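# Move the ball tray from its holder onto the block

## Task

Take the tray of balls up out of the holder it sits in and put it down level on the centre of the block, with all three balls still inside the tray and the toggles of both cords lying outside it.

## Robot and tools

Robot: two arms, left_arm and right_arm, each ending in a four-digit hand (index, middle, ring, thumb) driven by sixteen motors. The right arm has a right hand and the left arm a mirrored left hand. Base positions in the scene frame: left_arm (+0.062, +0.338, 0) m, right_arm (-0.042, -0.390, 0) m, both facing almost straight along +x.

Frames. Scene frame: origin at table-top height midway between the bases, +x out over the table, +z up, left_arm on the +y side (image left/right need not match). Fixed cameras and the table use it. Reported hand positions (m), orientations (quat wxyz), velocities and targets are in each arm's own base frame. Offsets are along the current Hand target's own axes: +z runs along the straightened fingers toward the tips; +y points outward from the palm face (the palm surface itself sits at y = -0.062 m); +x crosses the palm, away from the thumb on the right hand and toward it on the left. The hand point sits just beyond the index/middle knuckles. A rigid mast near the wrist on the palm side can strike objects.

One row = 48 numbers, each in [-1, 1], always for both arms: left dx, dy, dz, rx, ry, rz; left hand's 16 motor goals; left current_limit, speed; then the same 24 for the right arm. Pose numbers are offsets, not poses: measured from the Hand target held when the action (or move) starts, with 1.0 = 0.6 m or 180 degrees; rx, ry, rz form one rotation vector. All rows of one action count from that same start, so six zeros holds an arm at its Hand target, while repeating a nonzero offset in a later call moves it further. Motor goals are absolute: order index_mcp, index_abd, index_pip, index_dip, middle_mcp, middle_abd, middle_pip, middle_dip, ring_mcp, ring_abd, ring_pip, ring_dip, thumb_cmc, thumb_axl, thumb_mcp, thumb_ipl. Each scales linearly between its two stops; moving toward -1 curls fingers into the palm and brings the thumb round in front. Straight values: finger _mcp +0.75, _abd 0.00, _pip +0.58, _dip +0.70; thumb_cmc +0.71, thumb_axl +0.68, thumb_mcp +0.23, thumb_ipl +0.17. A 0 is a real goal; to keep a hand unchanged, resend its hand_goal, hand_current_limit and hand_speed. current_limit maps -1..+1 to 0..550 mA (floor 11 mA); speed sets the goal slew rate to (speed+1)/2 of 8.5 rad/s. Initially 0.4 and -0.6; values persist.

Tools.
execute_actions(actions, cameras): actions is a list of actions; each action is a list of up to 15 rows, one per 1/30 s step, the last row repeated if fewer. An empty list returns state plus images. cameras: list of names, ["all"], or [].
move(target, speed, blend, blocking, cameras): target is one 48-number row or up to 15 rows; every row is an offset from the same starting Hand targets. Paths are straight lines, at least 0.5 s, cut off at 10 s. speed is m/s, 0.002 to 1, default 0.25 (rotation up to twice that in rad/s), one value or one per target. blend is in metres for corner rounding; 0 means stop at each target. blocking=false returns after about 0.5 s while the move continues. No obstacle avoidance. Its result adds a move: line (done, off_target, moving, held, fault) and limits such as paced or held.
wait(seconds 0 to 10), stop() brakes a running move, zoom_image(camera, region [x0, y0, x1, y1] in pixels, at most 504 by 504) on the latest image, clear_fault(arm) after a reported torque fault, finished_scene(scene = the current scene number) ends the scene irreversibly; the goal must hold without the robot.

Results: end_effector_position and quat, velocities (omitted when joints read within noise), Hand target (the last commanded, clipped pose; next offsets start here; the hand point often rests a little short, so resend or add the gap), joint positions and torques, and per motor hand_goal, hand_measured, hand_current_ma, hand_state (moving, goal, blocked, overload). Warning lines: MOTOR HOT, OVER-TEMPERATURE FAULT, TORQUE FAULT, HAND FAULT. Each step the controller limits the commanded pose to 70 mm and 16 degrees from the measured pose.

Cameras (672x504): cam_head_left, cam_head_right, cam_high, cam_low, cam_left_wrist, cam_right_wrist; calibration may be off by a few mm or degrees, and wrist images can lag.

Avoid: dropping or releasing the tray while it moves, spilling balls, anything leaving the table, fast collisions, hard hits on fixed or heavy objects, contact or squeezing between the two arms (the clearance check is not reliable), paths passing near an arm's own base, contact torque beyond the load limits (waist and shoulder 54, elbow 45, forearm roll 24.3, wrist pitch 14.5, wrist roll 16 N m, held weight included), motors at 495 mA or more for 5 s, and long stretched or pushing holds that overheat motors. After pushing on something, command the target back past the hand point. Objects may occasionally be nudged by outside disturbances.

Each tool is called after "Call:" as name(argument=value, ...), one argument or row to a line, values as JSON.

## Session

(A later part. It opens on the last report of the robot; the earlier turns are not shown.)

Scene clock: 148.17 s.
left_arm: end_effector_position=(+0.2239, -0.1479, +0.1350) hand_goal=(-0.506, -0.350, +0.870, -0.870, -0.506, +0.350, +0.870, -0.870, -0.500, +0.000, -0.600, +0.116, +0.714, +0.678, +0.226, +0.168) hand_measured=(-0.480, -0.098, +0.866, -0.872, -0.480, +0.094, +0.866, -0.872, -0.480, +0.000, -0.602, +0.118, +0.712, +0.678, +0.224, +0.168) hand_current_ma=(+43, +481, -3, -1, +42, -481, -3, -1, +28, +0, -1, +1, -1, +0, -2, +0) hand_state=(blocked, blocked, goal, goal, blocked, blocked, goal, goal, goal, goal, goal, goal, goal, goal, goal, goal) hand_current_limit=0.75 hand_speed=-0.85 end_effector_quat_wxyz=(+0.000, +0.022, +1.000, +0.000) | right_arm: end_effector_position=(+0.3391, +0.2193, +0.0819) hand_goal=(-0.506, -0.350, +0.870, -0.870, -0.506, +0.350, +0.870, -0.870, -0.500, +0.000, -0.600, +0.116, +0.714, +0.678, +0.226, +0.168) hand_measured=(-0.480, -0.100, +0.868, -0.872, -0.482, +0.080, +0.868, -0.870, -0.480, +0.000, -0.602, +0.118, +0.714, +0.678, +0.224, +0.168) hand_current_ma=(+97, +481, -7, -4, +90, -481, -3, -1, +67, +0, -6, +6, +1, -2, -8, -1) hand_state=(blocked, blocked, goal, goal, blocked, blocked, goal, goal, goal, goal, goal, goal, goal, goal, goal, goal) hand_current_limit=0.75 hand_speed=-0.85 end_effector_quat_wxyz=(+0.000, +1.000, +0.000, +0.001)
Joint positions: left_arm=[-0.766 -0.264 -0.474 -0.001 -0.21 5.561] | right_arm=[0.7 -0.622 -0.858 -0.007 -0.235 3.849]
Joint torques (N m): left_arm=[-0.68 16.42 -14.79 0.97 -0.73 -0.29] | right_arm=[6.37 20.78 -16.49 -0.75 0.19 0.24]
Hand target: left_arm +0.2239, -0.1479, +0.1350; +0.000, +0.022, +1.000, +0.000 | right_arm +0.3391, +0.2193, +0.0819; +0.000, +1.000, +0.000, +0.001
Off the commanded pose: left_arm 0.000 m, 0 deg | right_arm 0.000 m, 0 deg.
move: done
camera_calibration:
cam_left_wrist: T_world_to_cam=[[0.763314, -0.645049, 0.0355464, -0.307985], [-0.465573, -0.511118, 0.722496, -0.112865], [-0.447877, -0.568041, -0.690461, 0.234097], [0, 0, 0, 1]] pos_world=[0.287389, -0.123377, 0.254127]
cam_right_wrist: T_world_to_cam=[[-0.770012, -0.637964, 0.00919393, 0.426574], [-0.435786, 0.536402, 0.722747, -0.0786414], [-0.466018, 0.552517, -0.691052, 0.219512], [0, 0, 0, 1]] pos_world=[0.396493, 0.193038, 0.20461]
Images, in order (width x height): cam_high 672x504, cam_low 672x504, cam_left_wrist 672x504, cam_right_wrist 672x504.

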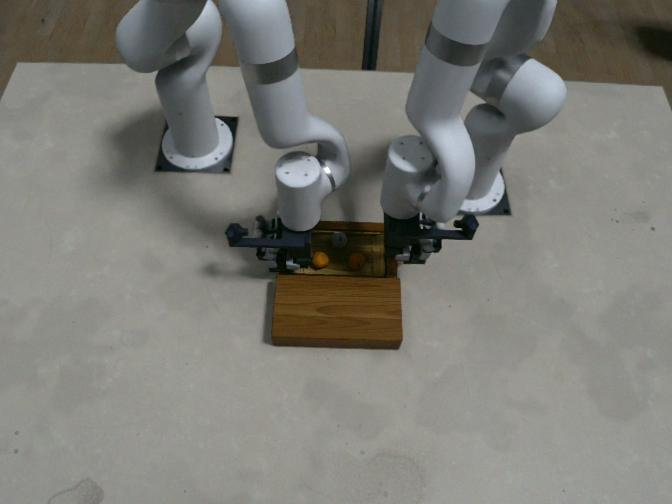

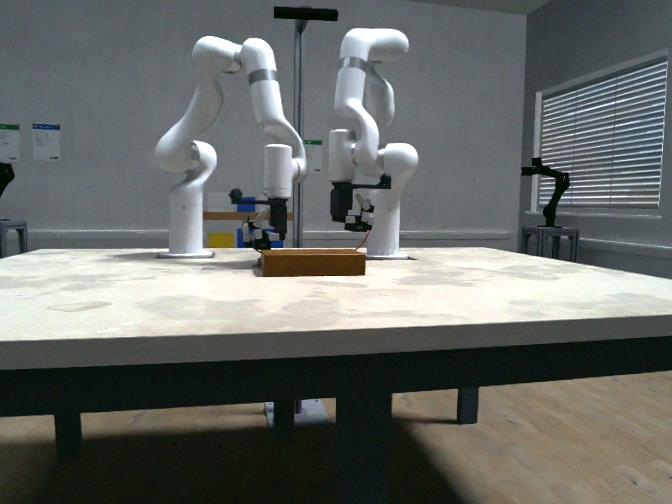

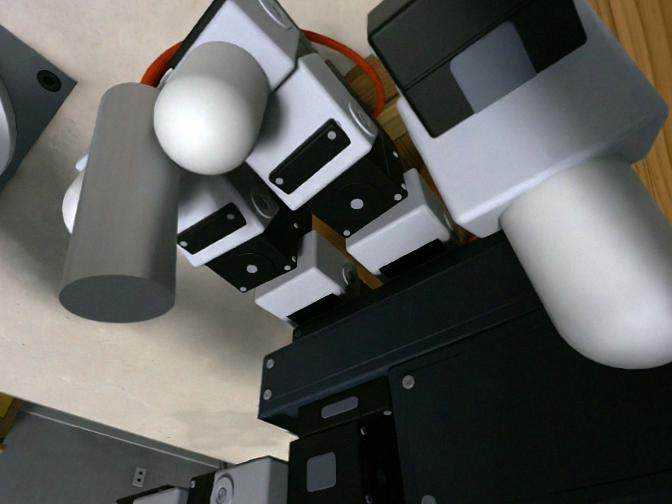

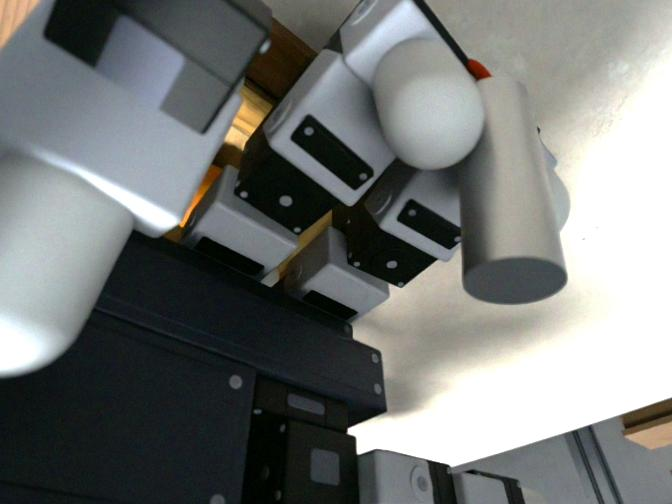

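Call:
move(
  target=[
    [0,0,-0.025,0,0,0,-0.507,-0.35,0.869,-0.87,-0.507,0.35,0.869,-0.87,-0.5,0,-0.6,0.116,0.714,0.677,0.226,0.168,0.75,-0.85,0,0,-0.0083,0,0,0,-0.507,-0.35,0.869,-0.87,-0.507,0.35,0.869,-0.87,-0.5,0,-0.6,0.116,0.714,0.677,0.226,0.168,0.75,-0.85],
    [0,0,-0.038,0,0,0,-0.507,-0.35,0.869,-0.87,-0.507,0.35,0.869,-0.87,-0.5,0,-0.6,0.116,0.714,0.677,0.226,0.168,0.75,-0.85,0,0,-0.0213,0,0,0,-0.507,-0.35,0.869,-0.87,-0.507,0.35,0.869,-0.87,-0.5,0,-0.6,0.116,0.714,0.677,0.226,0.168,0.75,-0.85],
  ],
  speed=[0.04,0.02],
  cameras=["cam_left_wrist","cam_right_wrist","cam_low","cam_high","cam_head_left"],
)

Call:
zoom_image(
  camera="cam_low",
  region=[220, 190, 400, 290],
)

Call:
zoom_image(
  camera="cam_high",
  region=[250, 200, 430, 310],
)

Call:
zoom_image(
  camera="cam_head_left",
  region=[300, 220, 480, 340],
)

Scene clock: 164.33 s.
left_arm: end_effector_position=(+0.2239, -0.1479, +0.1578) hand_goal=(-0.506, -0.350, +0.870, -0.870, -0.506, +0.350, +0.870, -0.870, -0.500, +0.000, -0.600, +0.116, +0.714, +0.678, +0.226, +0.168) hand_measured=(-0.480, -0.098, +0.866, -0.872, -0.480, +0.094, +0.866, -0.872, -0.480, +0.000, -0.602, +0.118, +0.712, +0.678, +0.224, +0.168) hand_current_ma=(+42, +481, -3, -1, +42, -481, -3, -1, +28, +0, -1, +1, -1, +0, -2, +0) hand_state=(blocked, blocked, goal, goal, blocked, blocked, goal, goal, goal, goal, goal, goal, goal, goal, goal, goal) hand_current_limit=0.75 hand_speed=-0.85 end_effector_quat_wxyz=(+0.000, +0.022, +1.000, +0.000) | right_arm: end_effector_position=(+0.3391, +0.2193, +0.0947) hand_goal=(-0.506, -0.350, +0.870, -0.870, -0.506, +0.350, +0.870, -0.870, -0.500, +0.000, -0.600, +0.116, +0.714, +0.678, +0.226, +0.168) hand_measured=(-0.480, -0.100, +0.870, -0.872, -0.482, +0.080, +0.870, -0.870, -0.480, +0.000, -0.602, +0.118, +0.714, +0.678, +0.224, +0.168) hand_current_ma=(+97, +481, +0, -5, +90, -481, +2, -1, +67, +0, -6, +6, +1, -2, -8, -1) hand_state=(blocked, blocked, goal, goal, blocked, blocked, goal, goal, goal, goal, goal, goal, goal, goal, goal, goal) hand_current_limit=0.75 hand_speed=-0.85 end_effector_quat_wxyz=(+0.000, +1.000, +0.000, +0.001)
Joint positions: left_arm=[-0.766 -0.197 -0.474 -0.001 -0.278 5.561] | right_arm=[0.7 -0.593 -0.854 -0.006 -0.26 3.848]
Joint torques (N m): left_arm=[1.85 20.67 -15.69 0.84 -0.85 -0.24] | right_arm=[5.64 24.44 -12.72 0.42 -0.75 -0.52]
Hand target: left_arm +0.2239, -0.1479, +0.1578; +0.000, +0.022, +1.000, +0.000 | right_arm +0.3391, +0.2193, +0.0947; +0.000, +1.000, +0.000, +0.001
Off the commanded pose: left_arm 0.000 m, 0 deg | right_arm 0.000 m, 0 deg.
move: done
camera_calibration:
cam_left_wrist: T_world_to_cam=[[0.763314, -0.645049, 0.0355464, -0.308792], [-0.465573, -0.511118, 0.722496, -0.129266], [-0.447877, -0.568041, -0.690461, 0.24977], [0, 0, 0, 1]] pos_world=[0.287389, -0.123377, 0.276827]
cam_right_wrist: T_world_to_cam=[[-0.770012, -0.637964, 0.00919393, 0.426457], [-0.435786, 0.536402, 0.722747, -0.0878926], [-0.466018, 0.552517, -0.691052, 0.228358], [0, 0, 0, 1]] pos_world=[0.396493, 0.193038, 0.21741]
Images, in order (width x height): cam_head_left 672x504, cam_high 672x504, cam_low 672x504, cam_left_wrist 672x504, cam_right_wrist 672x504.

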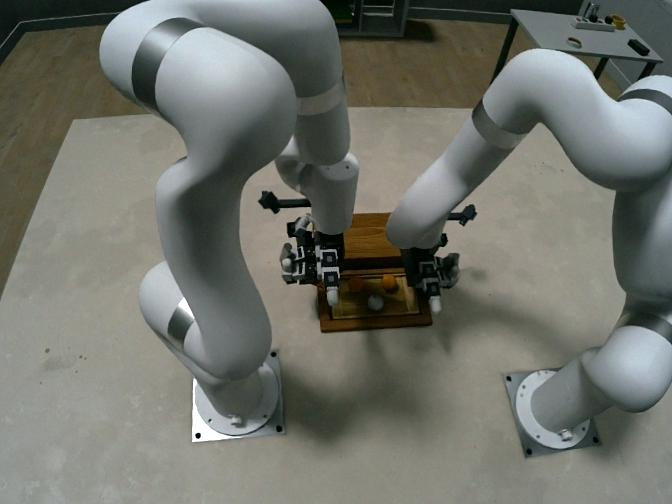

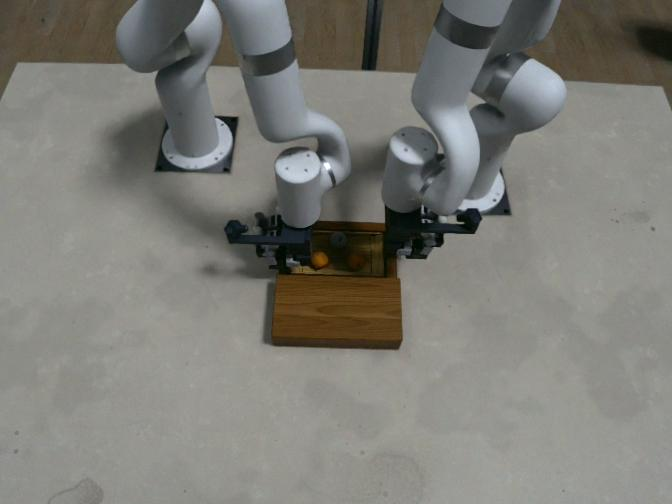

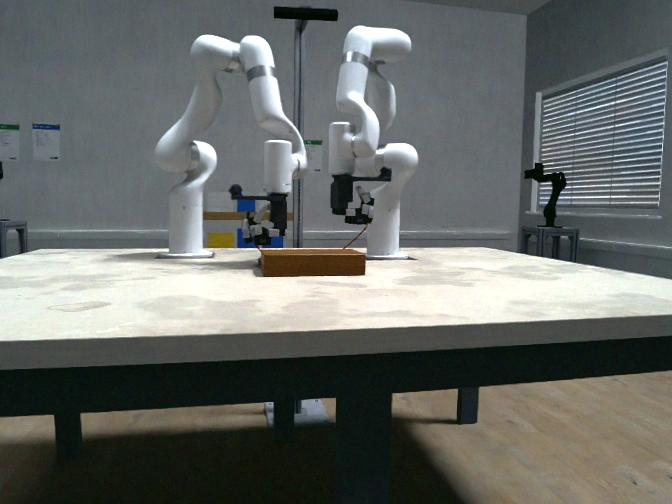

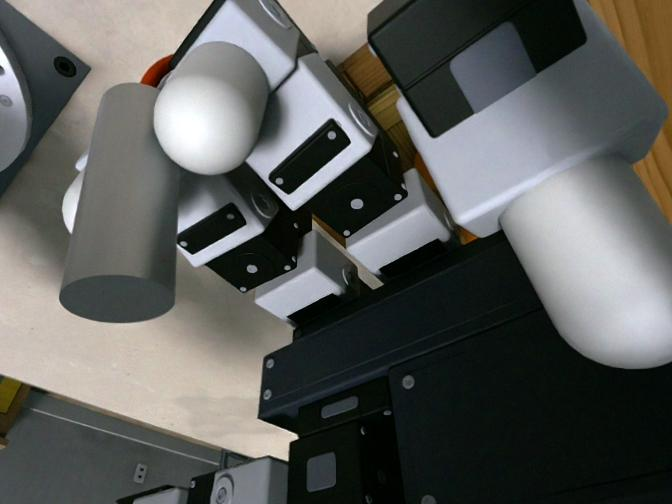

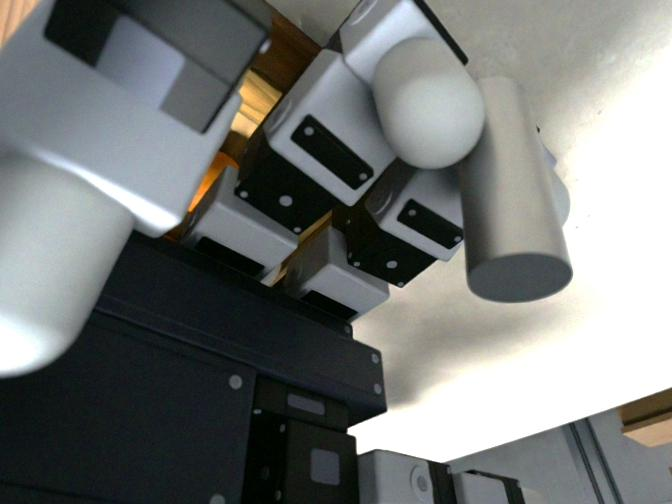

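Scaled by 2.800.

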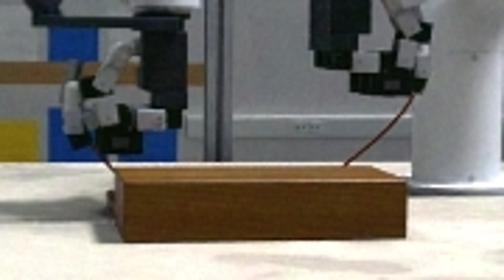

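Scaled by 2.800.

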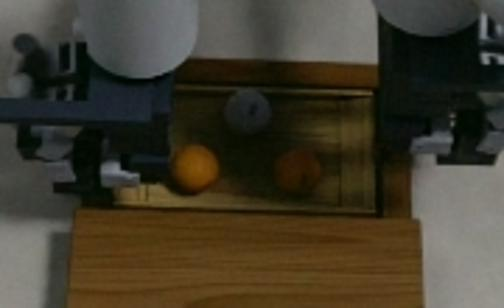

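Scaled by 2.800.

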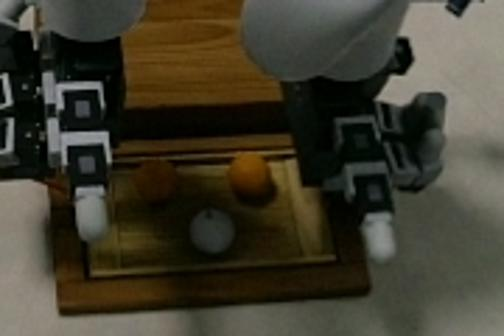

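Call:
move(
  target=[
    [0,0,-0.025,0,0,0,-0.507,-0.35,0.869,-0.87,-0.507,0.35,0.869,-0.87,-0.5,0,-0.6,0.116,0.714,0.677,0.226,0.168,0.75,-0.85,0,0,0,0,0,0,-0.507,-0.35,0.869,-0.87,-0.507,0.35,0.869,-0.87,-0.5,0,-0.6,0.116,0.714,0.677,0.226,0.168,0.75,-0.85],
  ],
  speed=[0.03],
  cameras=["cam_low","cam_high"],
)

Call:
zoom_image(
  camera="cam_low",
  region=[220, 190, 400, 290],
)

Call:
zoom_image(
  camera="cam_high",
  region=[250, 200, 430, 310],
)

Scene clock: 169.47 s.
left_arm: end_effector_position=(+0.2239, -0.1479, +0.1728) hand_goal=(-0.506, -0.350, +0.870, -0.870, -0.506, +0.350, +0.870, -0.870, -0.500, +0.000, -0.600, +0.116, +0.714, +0.678, +0.226, +0.168) hand_measured=(-0.480, -0.098, +0.872, -0.872, -0.480, +0.094, +0.872, -0.872, -0.480, +0.000, -0.602, +0.118, +0.712, +0.678, +0.224, +0.168) hand_current_ma=(+42, +481, +0, -1, +42, -481, +0, -1, +28, +0, -1, +1, -1, +0, -2, +0) hand_state=(blocked, blocked, goal, goal, blocked, blocked, goal, goal, goal, goal, goal, goal, goal, goal, goal, goal) hand_current_limit=0.75 hand_speed=-0.85 end_effector_quat_wxyz=(+0.000, +0.022, +1.000, +0.000) | right_arm: end_effector_position=(+0.3391, +0.2193, +0.0947) hand_goal=(-0.506, -0.350, +0.870, -0.870, -0.506, +0.350, +0.870, -0.870, -0.500, +0.000, -0.600, +0.116, +0.714, +0.678, +0.226, +0.168) hand_measured=(-0.480, -0.100, +0.870, -0.872, -0.482, +0.080, +0.872, -0.870, -0.480, +0.000, -0.602, +0.118, +0.714, +0.678, +0.224, +0.168) hand_current_ma=(+97, +481, +0, -5, +90, -481, +2, -1, +67, +0, -6, +6, +1, -2, -8, -1) hand_state=(blocked, blocked, goal, goal, blocked, blocked, goal, goal, goal, goal, goal, goal, goal, goal, goal, goal) hand_current_limit=0.75 hand_speed=-0.85 end_effector_quat_wxyz=(+0.000, +1.000, +0.000, +0.001)
Joint positions: left_arm=[-0.766 -0.155 -0.477 -0.001 -0.323 5.561] | right_arm=[0.7 -0.593 -0.854 -0.006 -0.26 3.848]
Joint torques (N m): left_arm=[2.72 18.22 -16.09 0.7 -1.01 -0.22] | right_arm=[1.67 23.78 -13.36 0.57 -0.76 -0.43]
Hand target: left_arm +0.2239, -0.1479, +0.1728; +0.000, +0.022, +1.000, +0.000 | right_arm +0.3391, +0.2193, +0.0947; +0.000, +1.000, +0.000, +0.001
Off the commanded pose: left_arm 0.000 m, 0 deg | right_arm 0.000 m, 0 deg.
move: done
Images, in order (width x height): cam_high 672x504, cam_low 672x504.

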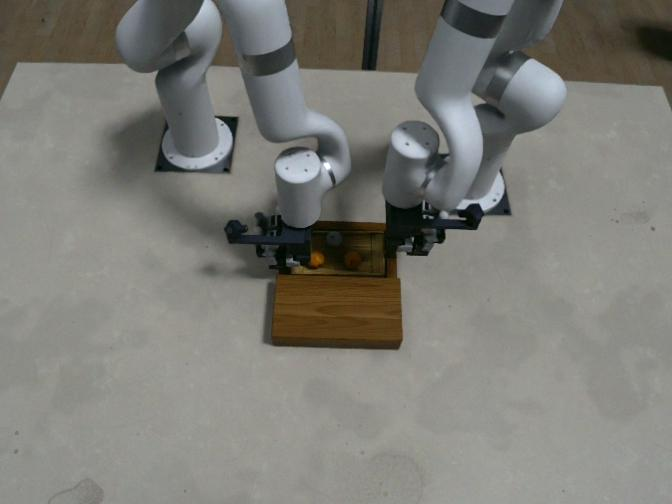

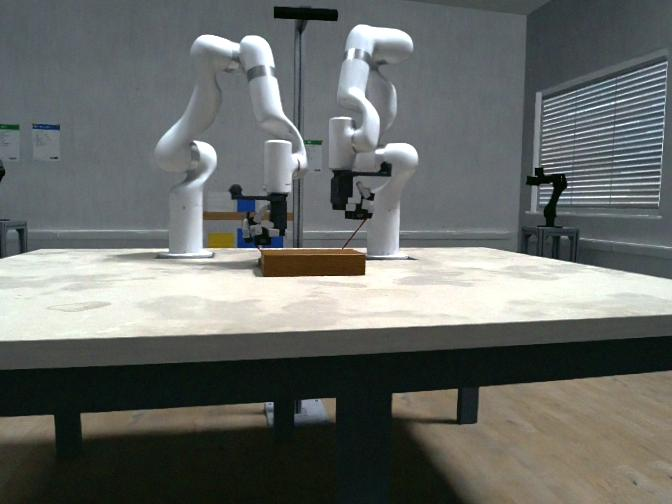

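Scaled by 2.800.

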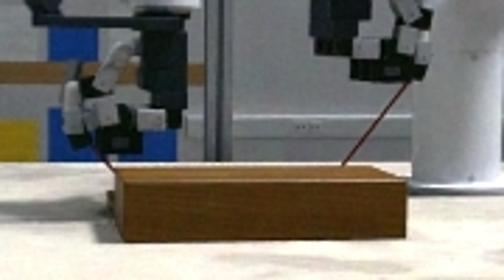

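Scaled by 2.800.

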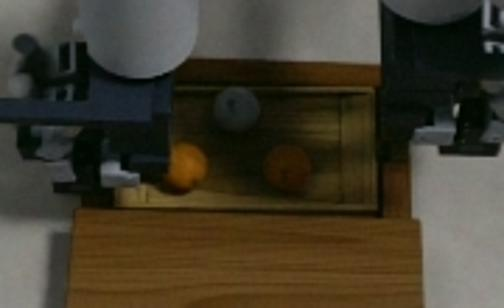

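Call:
move(
  target=[
    [0,0,-0.045,0,0,0,-0.507,-0.35,0.869,-0.87,-0.507,0.35,0.869,-0.87,-0.5,0,-0.6,0.116,0.714,0.677,0.226,0.168,0.75,-0.85,0,0,-0.0533,0,0,0,-0.507,-0.35,0.869,-0.87,-0.507,0.35,0.869,-0.87,-0.5,0,-0.6,0.116,0.714,0.677,0.226,0.168,0.75,-0.85],
  ],
  speed=[0.025],
  cameras=["cam_low","cam_high","cam_left_wrist","cam_right_wrist","cam_head_left"],
)

Call:
zoom_image(
  camera="cam_low",
  region=[220, 190, 400, 290],
)

Call:
zoom_image(
  camera="cam_high",
  region=[250, 200, 430, 360],
)

Scene clock: 176.57 s.
left_arm: end_effector_position=(+0.2239, -0.1479, +0.1998) hand_goal=(-0.506, -0.350, +0.870, -0.870, -0.506, +0.350, +0.870, -0.870, -0.500, +0.000, -0.600, +0.116, +0.714, +0.678, +0.226, +0.168) hand_measured=(-0.480, -0.098, +0.872, -0.872, -0.480, +0.094, +0.872, -0.872, -0.480, +0.000, -0.602, +0.118, +0.712, +0.678, +0.224, +0.168) hand_current_ma=(+42, +481, +0, -1, +42, -481, +0, -1, +28, +0, -1, +1, -1, +0, -2, +0) hand_state=(blocked, blocked, goal, goal, blocked, blocked, goal, goal, goal, goal, goal, goal, goal, goal, goal, goal) hand_current_limit=0.75 hand_speed=-0.85 end_effector_quat_wxyz=(+0.000, +0.022, +1.000, +0.000) | right_arm: end_effector_position=(+0.3391, +0.2193, +0.1267) hand_goal=(-0.506, -0.350, +0.870, -0.870, -0.506, +0.350, +0.870, -0.870, -0.500, +0.000, -0.600, +0.116, +0.714, +0.678, +0.226, +0.168) hand_measured=(-0.480, -0.100, +0.870, -0.872, -0.482, +0.080, +0.872, -0.870, -0.480, +0.000, -0.602, +0.118, +0.714, +0.678, +0.224, +0.168) hand_current_ma=(+97, +481, +1, -5, +90, -481, +2, -1, +67, +0, -6, +6, +1, -2, -8, -1) hand_state=(blocked, blocked, goal, goal, blocked, blocked, goal, goal, goal, goal, goal, goal, goal, goal, goal, goal) hand_current_limit=0.75 hand_speed=-0.85 end_effector_quat_wxyz=(+0.000, +1.000, +0.000, +0.001)
Joint positions: left_arm=[-0.766 -0.082 -0.486 -0.001 -0.404 5.561] | right_arm=[0.7 -0.521 -0.847 -0.005 -0.325 3.847]
Joint torques (N m): left_arm=[2.53 17.72 -17.41 0.97 -0.93 -0.18] | right_arm=[5.1 23.76 -14.5 0.35 -0.81 -0.44]
Hand target: left_arm +0.2239, -0.1479, +0.1998; +0.000, +0.022, +1.000, +0.000 | right_arm +0.3391, +0.2193, +0.1267; +0.000, +1.000, +0.000, +0.001
Off the commanded pose: left_arm 0.000 m, 0 deg | right_arm 0.000 m, 0 deg.
move: done
camera_calibration:
cam_left_wrist: T_world_to_cam=[[0.763314, -0.645049, 0.0355464, -0.310285], [-0.465573, -0.511118, 0.722496, -0.159611], [-0.447877, -0.568041, -0.690461, 0.27877], [0, 0, 0, 1]] pos_world=[0.287389, -0.123377, 0.318827]
cam_right_wrist: T_world_to_cam=[[-0.770012, -0.637964, 0.00919393, 0.426149], [-0.435786, 0.536402, 0.722747, -0.111118], [-0.466018, 0.552517, -0.691052, 0.25037], [0, 0, 0, 1]] pos_world=[0.396393, 0.193138, 0.24941]
Images, in order (width x height): cam_head_left 672x504, cam_high 672x504, cam_low 672x504, cam_left_wrist 672x504, cam_right_wrist 672x504.

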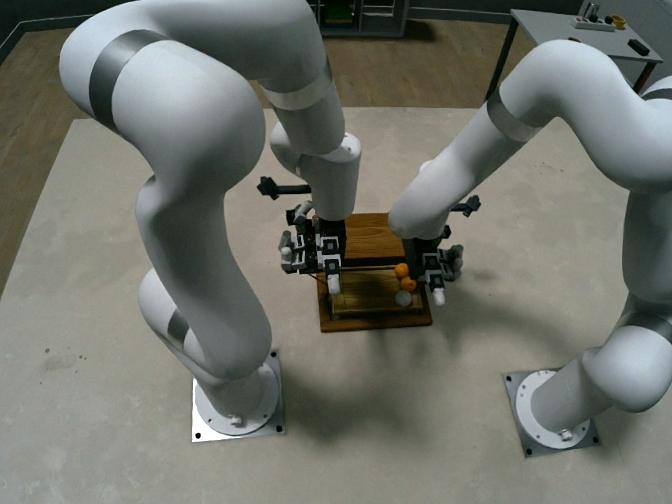

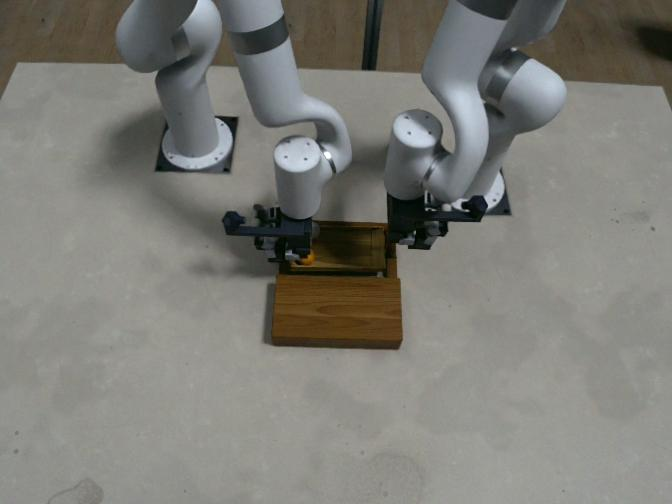

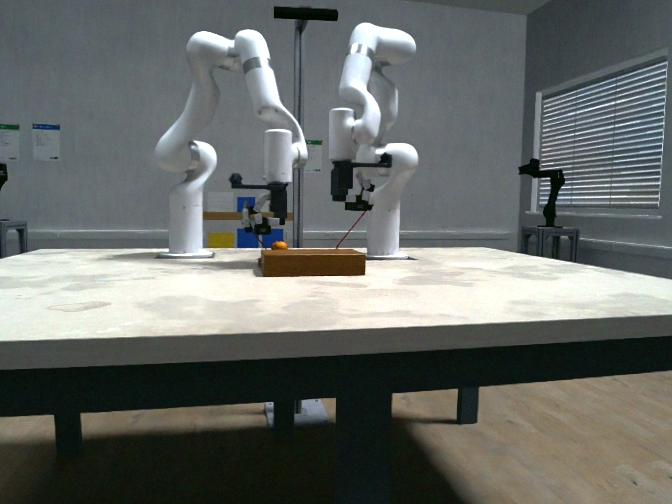

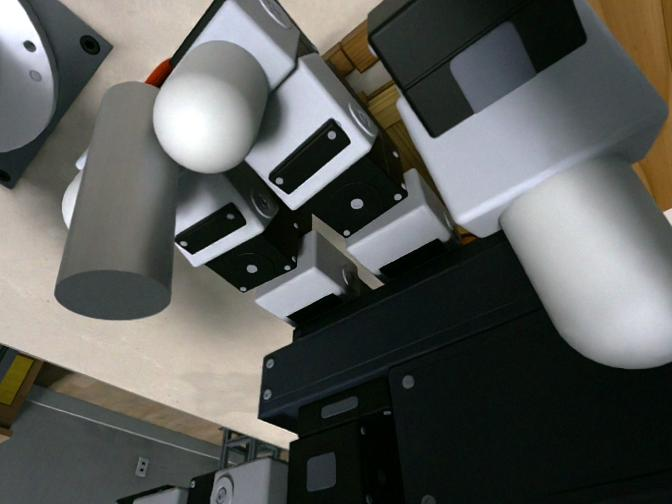

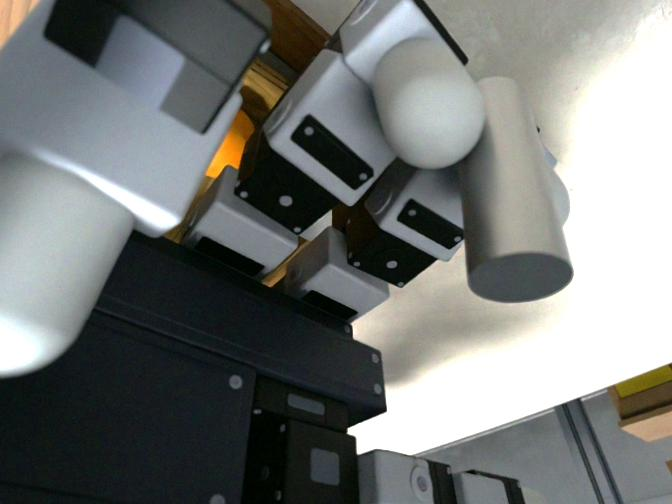

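Scaled by 2.800.

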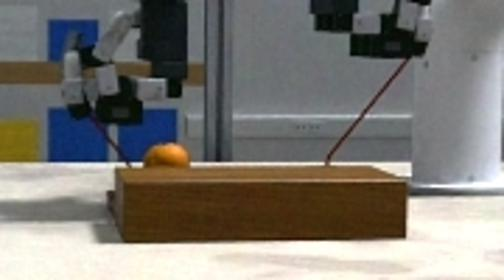

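Scaled by 2.800.

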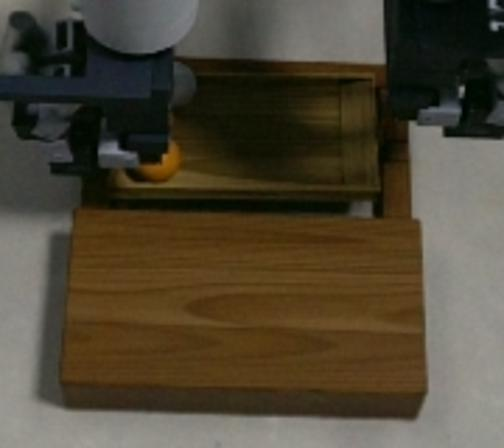

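Call:
move(
  target=[
    [0,0,0,0,0,0,-0.507,-0.35,0.869,-0.87,-0.507,0.35,0.869,-0.87,-0.5,0,-0.6,0.116,0.714,0.677,0.226,0.168,0.75,-0.85,0,0,-0.0167,0,0,0,-0.507,-0.35,0.869,-0.87,-0.507,0.35,0.869,-0.87,-0.5,0,-0.6,0.116,0.714,0.677,0.226,0.168,0.75,-0.85],
    [0,0,-0.025,0,0,0,-0.507,-0.35,0.869,-0.87,-0.507,0.35,0.869,-0.87,-0.5,0,-0.6,0.116,0.714,0.677,0.226,0.168,0.75,-0.85,0,0,-0.0417,0,0,0,-0.507,-0.35,0.869,-0.87,-0.507,0.35,0.869,-0.87,-0.5,0,-0.6,0.116,0.714,0.677,0.226,0.168,0.75,-0.85],
  ],
  speed=[0.02,0.03],
  cameras=["cam_low","cam_high","cam_head_left"],
)

Call:
zoom_image(
  camera="cam_low",
  region=[220, 180, 400, 290],
)

Call:
zoom_image(
  camera="cam_high",
  region=[250, 200, 430, 360],
)

Call:
zoom_image(
  camera="cam_head_left",
  region=[300, 220, 480, 340],
)

Scene clock: 185.73 s.
left_arm: end_effector_position=(+0.2239, -0.1479, +0.2148) hand_goal=(-0.506, -0.350, +0.870, -0.870, -0.506, +0.350, +0.870, -0.870, -0.500, +0.000, -0.600, +0.116, +0.714, +0.678, +0.226, +0.168) hand_measured=(-0.480, -0.098, +0.872, -0.872, -0.480, +0.094, +0.872, -0.872, -0.480, +0.000, -0.602, +0.118, +0.712, +0.678, +0.224, +0.168) hand_current_ma=(+42, +481, +0, -1, +42, -481, +0, -1, +28, +0, -1, +1, -1, +0, -2, +0) hand_state=(blocked, blocked, goal, goal, blocked, blocked, goal, goal, goal, goal, goal, goal, goal, goal, goal, goal) hand_current_limit=0.75 hand_speed=-0.85 end_effector_quat_wxyz=(+0.000, +0.022, +1.000, +0.000) | right_arm: end_effector_position=(+0.3390, +0.2193, +0.1517) hand_goal=(-0.506, -0.350, +0.870, -0.870, -0.506, +0.350, +0.870, -0.870, -0.500, +0.000, -0.600, +0.116, +0.714, +0.678, +0.226, +0.168) hand_measured=(-0.480, -0.100, +0.870, -0.872, -0.482, +0.080, +0.872, -0.870, -0.480, +0.000, -0.602, +0.118, +0.714, +0.678, +0.224, +0.168) hand_current_ma=(+97, +481, +1, -5, +90, -481, +3, -1, +67, +0, -6, +6, +1, -2, -8, -1) hand_state=(blocked, blocked, goal, goal, blocked, blocked, goal, goal, goal, goal, goal, goal, goal, goal, goal, goal) hand_current_limit=0.75 hand_speed=-0.85 end_effector_quat_wxyz=(+0.000, +1.000, +0.000, +0.001)
Joint positions: left_arm=[-0.766 -0.045 -0.493 -0.001 -0.449 5.561] | right_arm=[0.7 -0.468 -0.846 -0.005 -0.378 3.847]
Joint torques (N m): left_arm=[1.07 16.95 -17.83 0.79 -0.87 -0.19] | right_arm=[5.72 22.06 -18.32 0.23 -0.82 -0.4]
Hand target: left_arm +0.2239, -0.1479, +0.2148; +0.000, +0.022, +1.000, +0.000 | right_arm +0.3390, +0.2193, +0.1517; +0.000, +1.000, +0.000, +0.001
Off the commanded pose: left_arm 0.000 m, 0 deg | right_arm 0.000 m, 0 deg.
move: done
Images, in order (width x height): cam_head_left 672x504, cam_high 672x504, cam_low 672x504.

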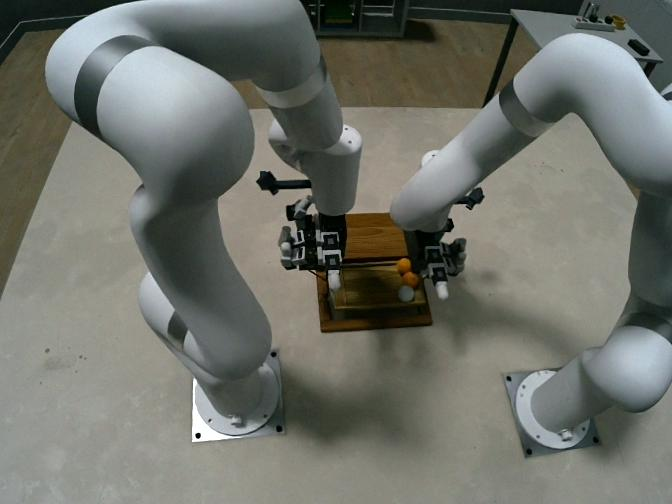

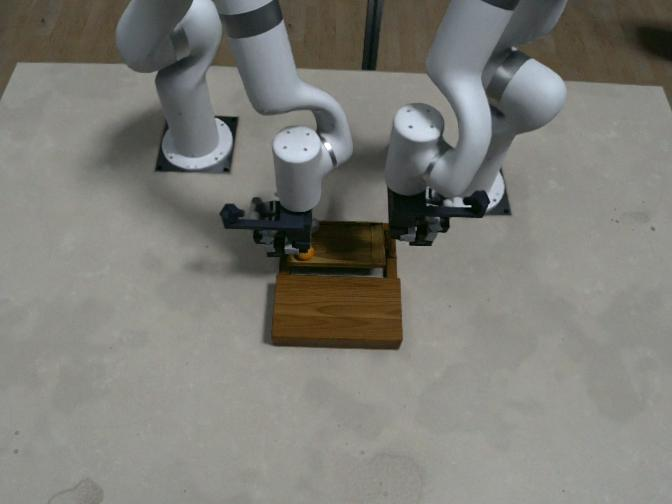

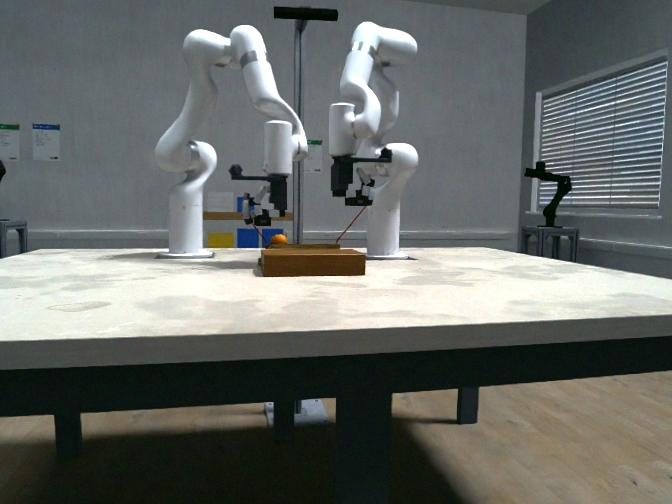

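Scaled by 2.800.

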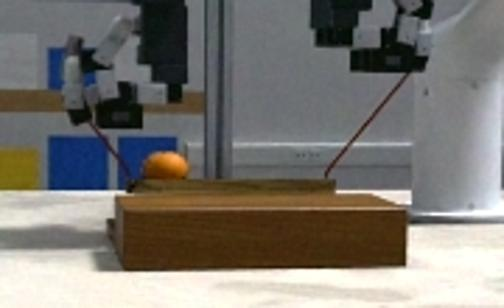

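Scaled by 2.800.

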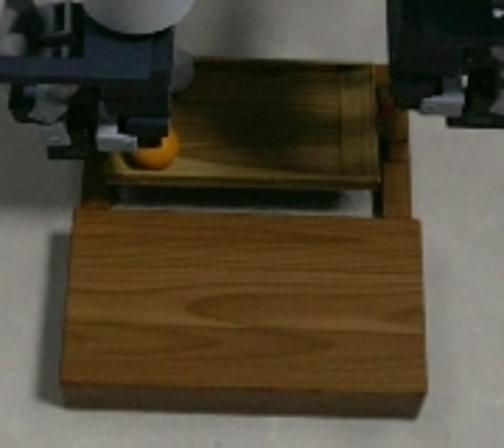

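Scaled by 2.800.

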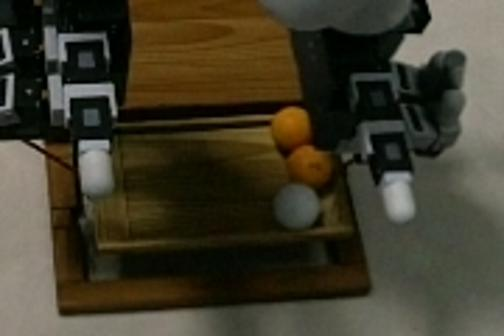

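Call:
move(
  target=[
    [0,0,-0.0583,0,0,0,-0.507,-0.35,0.869,-0.87,-0.507,0.35,0.869,-0.87,-0.5,0,-0.6,0.116,0.714,0.677,0.226,0.168,0.75,-0.85,0,0,-0.0583,0,0,0,-0.507,-0.35,0.869,-0.87,-0.507,0.35,0.869,-0.87,-0.5,0,-0.6,0.116,0.714,0.677,0.226,0.168,0.75,-0.85],
    [-0.265,0,-0.0583,0,0,0,-0.507,-0.35,0.869,-0.87,-0.507,0.35,0.869,-0.87,-0.5,0,-0.6,0.116,0.714,0.677,0.226,0.168,0.75,-0.85,0.2675,0,-0.0583,0,0,0,-0.507,-0.35,0.869,-0.87,-0.507,0.35,0.869,-0.87,-0.5,0,-0.6,0.116,0.714,0.677,0.226,0.168,0.75,-0.85],
  ],
  speed=[0.04,0.06],
  cameras=["cam_low","cam_high","cam_head_left","cam_head_right"],
)

Call:
zoom_image(
  camera="cam_low",
  region=[240, 190, 400, 290],
)

Call:
zoom_image(
  camera="cam_high",
  region=[262, 250, 412, 360],
)

Call:
zoom_image(
  camera="cam_head_left",
  region=[300, 170, 450, 280],
)

Scene clock: 204.40 s.
left_arm: end_effector_position=(+0.3827, -0.1548, +0.2497) hand_goal=(-0.506, -0.350, +0.870, -0.870, -0.506, +0.350, +0.870, -0.870, -0.500, +0.000, -0.600, +0.116, +0.714, +0.678, +0.226, +0.168) hand_measured=(-0.480, -0.098, +0.872, -0.872, -0.480, +0.094, +0.872, -0.872, -0.480, +0.000, -0.602, +0.118, +0.712, +0.678, +0.224, +0.168) hand_current_ma=(+42, +481, +0, -1, +42, -481, +1, -1, +28, +0, -1, +1, -1, +0, -2, +0) hand_state=(blocked, blocked, goal, goal, blocked, blocked, goal, goal, goal, goal, goal, goal, goal, goal, goal, goal) hand_current_limit=0.75 hand_speed=-0.85 end_effector_quat_wxyz=(+0.000, +0.022, +1.000, +0.000) | right_arm: end_effector_position=(+0.4995, +0.2192, +0.1869) hand_goal=(-0.506, -0.350, +0.870, -0.870, -0.506, +0.350, +0.870, -0.870, -0.500, +0.000, -0.600, +0.116, +0.714, +0.678, +0.226, +0.168) hand_measured=(-0.480, -0.100, +0.870, -0.872, -0.482, +0.080, +0.872, -0.870, -0.480, +0.000, -0.602, +0.118, +0.714, +0.678, +0.224, +0.168) hand_current_ma=(+97, +481, +1, -5, +90, -481, +3, -1, +67, +0, -6, +6, +1, -2, -8, -1) hand_state=(blocked, blocked, goal, goal, blocked, blocked, goal, goal, goal, goal, goal, goal, goal, goal, goal, goal) hand_current_limit=0.75 hand_speed=-0.85 end_effector_quat_wxyz=(+0.000, +1.000, +0.000, +0.001)
Joint positions: left_arm=[-0.54 -0.276 -0.868 0 -0.593 5.787] | right_arm=[0.528 -0.659 -1.263 -0.003 -0.603 3.673]
Joint torques (N m): left_arm=[3.78 20.36 -19.78 0.45 -0.97 0.33] | right_arm=[-2.77 24.87 -22.42 0.59 -0.74 -0.29]
Hand target: left_arm +0.3828, -0.1548, +0.2497; +0.000, +0.022, +1.000, +0.000 | right_arm +0.4995, +0.2192, +0.1869; +0.000, +1.000, +0.000, +0.001
Off the commanded pose: left_arm 0.000 m, 0 deg | right_arm 0.000 m, 0 deg.
move: done
Images, in order (width x height): cam_head_left 672x504, cam_head_right 672x504, cam_high 672x504, cam_low 672x504.

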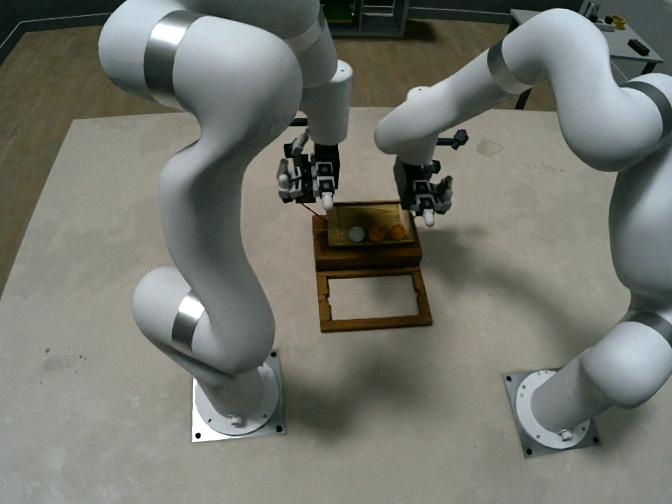

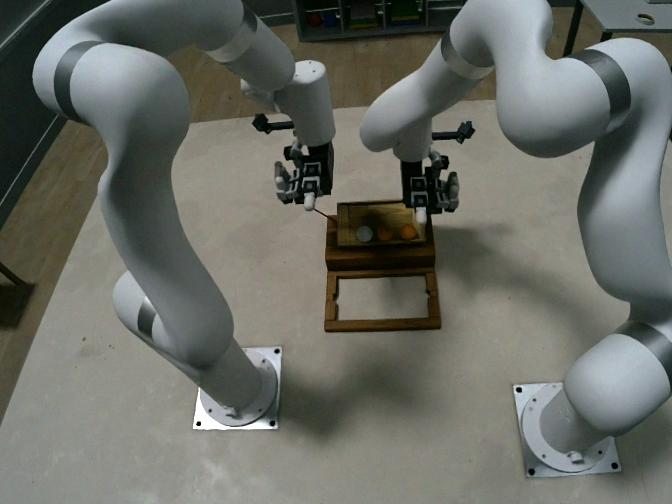

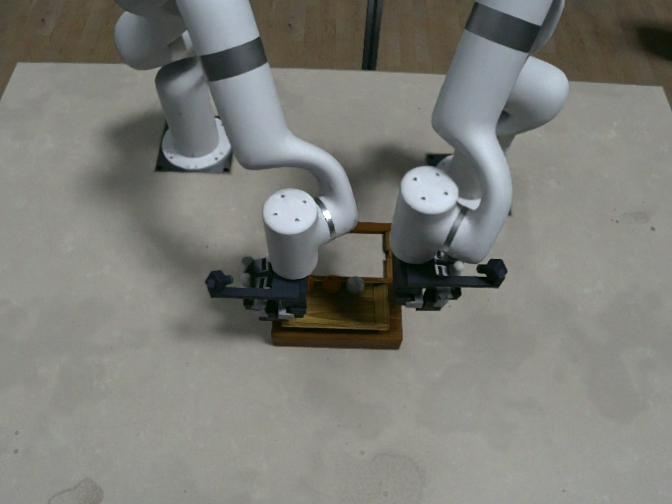

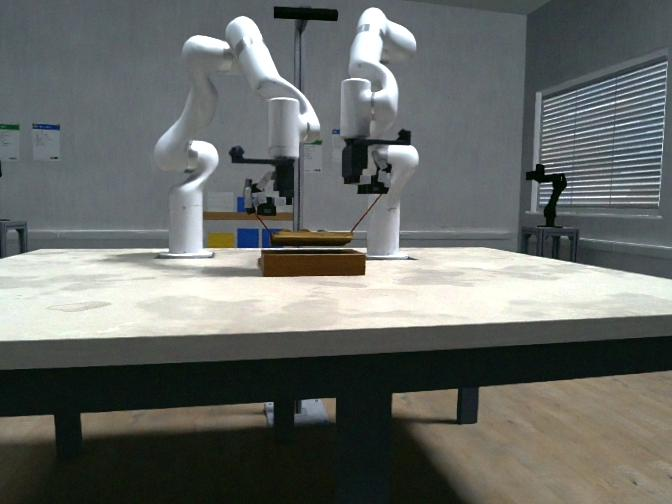

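Scaled by 3.150.

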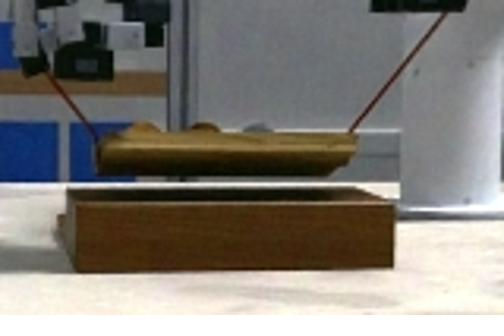

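Scaled by 3.360.

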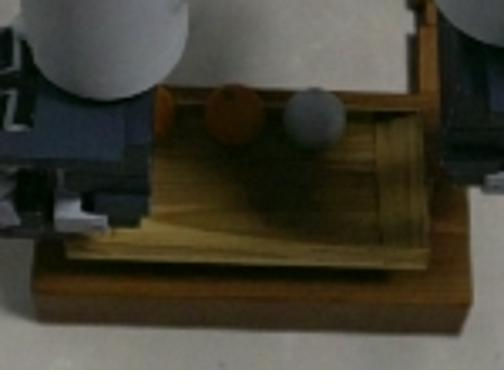

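Scaled by 3.360.

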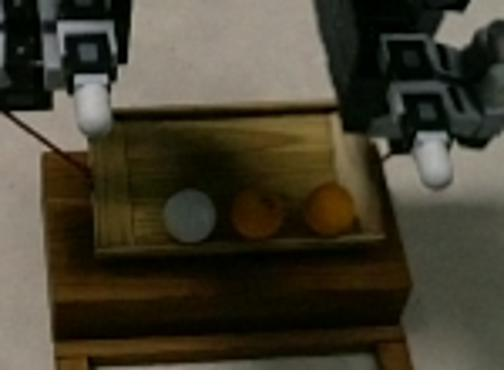

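Call:
move(
  target=[
    [0,0.0067,0.04,0,0,0,-0.507,-0.35,0.869,-0.87,-0.507,0.35,0.869,-0.87,-0.5,0,-0.6,0.116,0.714,0.677,0.226,0.168,0.75,-0.85,0,-0.0067,0.0283,0,0,0,-0.507,-0.35,0.869,-0.87,-0.507,0.35,0.869,-0.87,-0.5,0,-0.6,0.116,0.714,0.677,0.226,0.168,0.75,-0.85],
  ],
  speed=[0.025],
  cameras=["cam_low","cam_high","cam_head_left","cam_head_right"],
)

Call:
zoom_image(
  camera="cam_low",
  region=[240, 190, 400, 290],
)

Call:
zoom_image(
  camera="cam_high",
  region=[262, 250, 412, 360],
)

Call:
zoom_image(
  camera="cam_head_left",
  region=[300, 180, 430, 280],
)

Scene clock: 214.77 s.
left_arm: end_effector_position=(+0.3829, -0.1508, +0.2257) hand_goal=(-0.506, -0.350, +0.870, -0.870, -0.506, +0.350, +0.870, -0.870, -0.500, +0.000, -0.600, +0.116, +0.714, +0.678, +0.226, +0.168) hand_measured=(-0.480, -0.098, +0.872, -0.872, -0.480, +0.094, +0.872, -0.872, -0.480, +0.000, -0.602, +0.118, +0.712, +0.678, +0.224, +0.168) hand_current_ma=(+42, +481, +0, -1, +42, -481, +1, -1, +28, +0, -1, +1, -1, +0, -2, +0) hand_state=(blocked, blocked, goal, goal, blocked, blocked, goal, goal, goal, goal, goal, goal, goal, goal, goal, goal) hand_current_limit=0.75 hand_speed=-0.85 end_effector_quat_wxyz=(+0.000, +0.022, +1.000, +0.000) | right_arm: end_effector_position=(+0.4995, +0.2232, +0.1700) hand_goal=(-0.506, -0.350, +0.870, -0.870, -0.506, +0.350, +0.870, -0.870, -0.500, +0.000, -0.600, +0.116, +0.714, +0.678, +0.226, +0.168) hand_measured=(-0.480, -0.100, +0.870, -0.872, -0.482, +0.080, +0.872, -0.870, -0.480, +0.000, -0.602, +0.118, +0.714, +0.678, +0.224, +0.168) hand_current_ma=(+97, +481, +1, -5, +90, -481, +3, -1, +67, +0, -6, +6, +1, -2, -8, -1) hand_state=(blocked, blocked, goal, goal, blocked, blocked, goal, goal, goal, goal, goal, goal, goal, goal, goal, goal) hand_current_limit=0.75 hand_speed=-0.85 end_effector_quat_wxyz=(+0.000, +1.000, +0.000, +0.001)
Joint positions: left_arm=[-0.532 -0.312 -0.849 0 -0.537 5.795] | right_arm=[0.534 -0.689 -1.267 -0.003 -0.577 3.678]
Joint torques (N m): left_arm=[2.5 21.51 -15.33 0.61 0.2 0.37] | right_arm=[5.56 25.44 -22.09 -0.97 0.23 0.27]
Hand target: left_arm +0.3829, -0.1508, +0.2257; +0.000, +0.022, +1.000, +0.000 | right_arm +0.4995, +0.2233, +0.1699; +0.000, +1.000, +0.000, +0.001
Off the commanded pose: left_arm 0.000 m, 0 deg | right_arm 0.000 m, 0 deg.
move: done
Images, in order (width x height): cam_head_left 672x504, cam_head_right 672x504, cam_high 672x504, cam_low 672x504.

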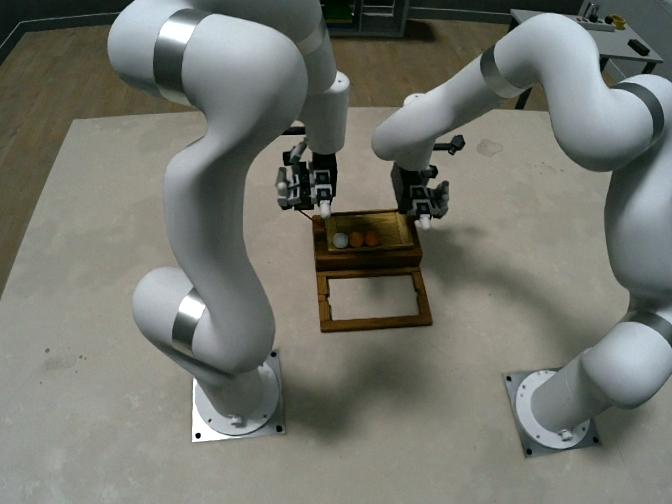

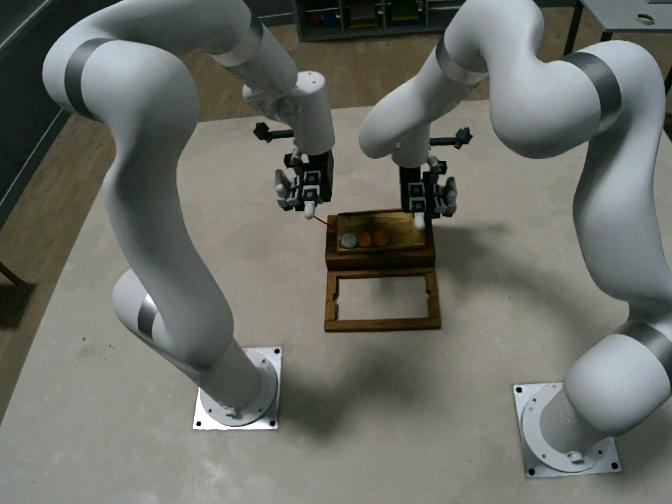

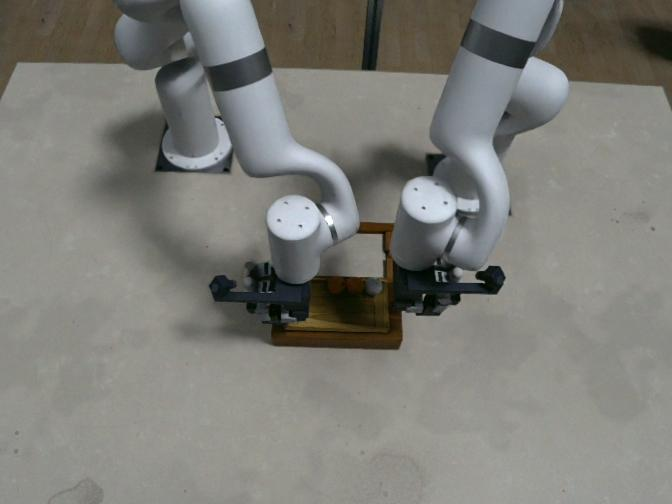

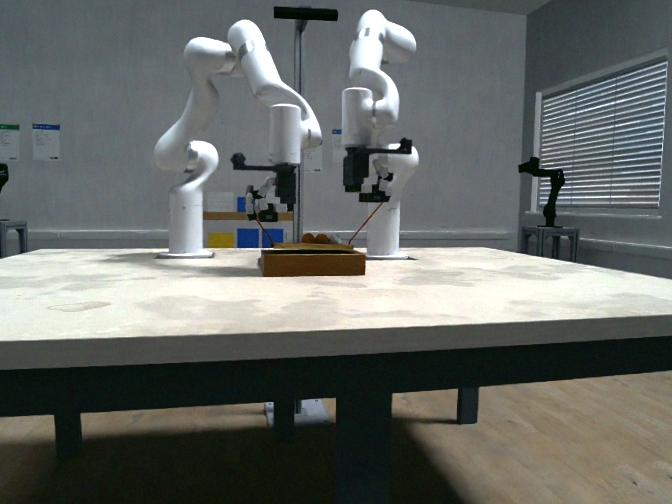

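Scaled by 3.150.

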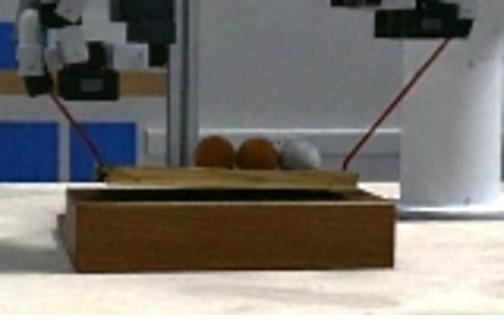

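Scaled by 3.360.

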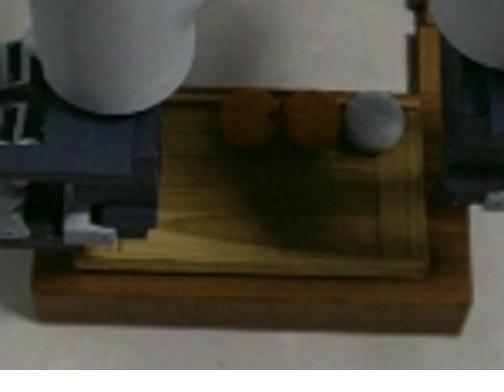

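Scaled by 3.877.

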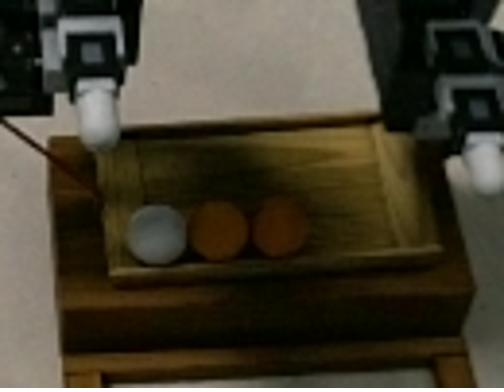

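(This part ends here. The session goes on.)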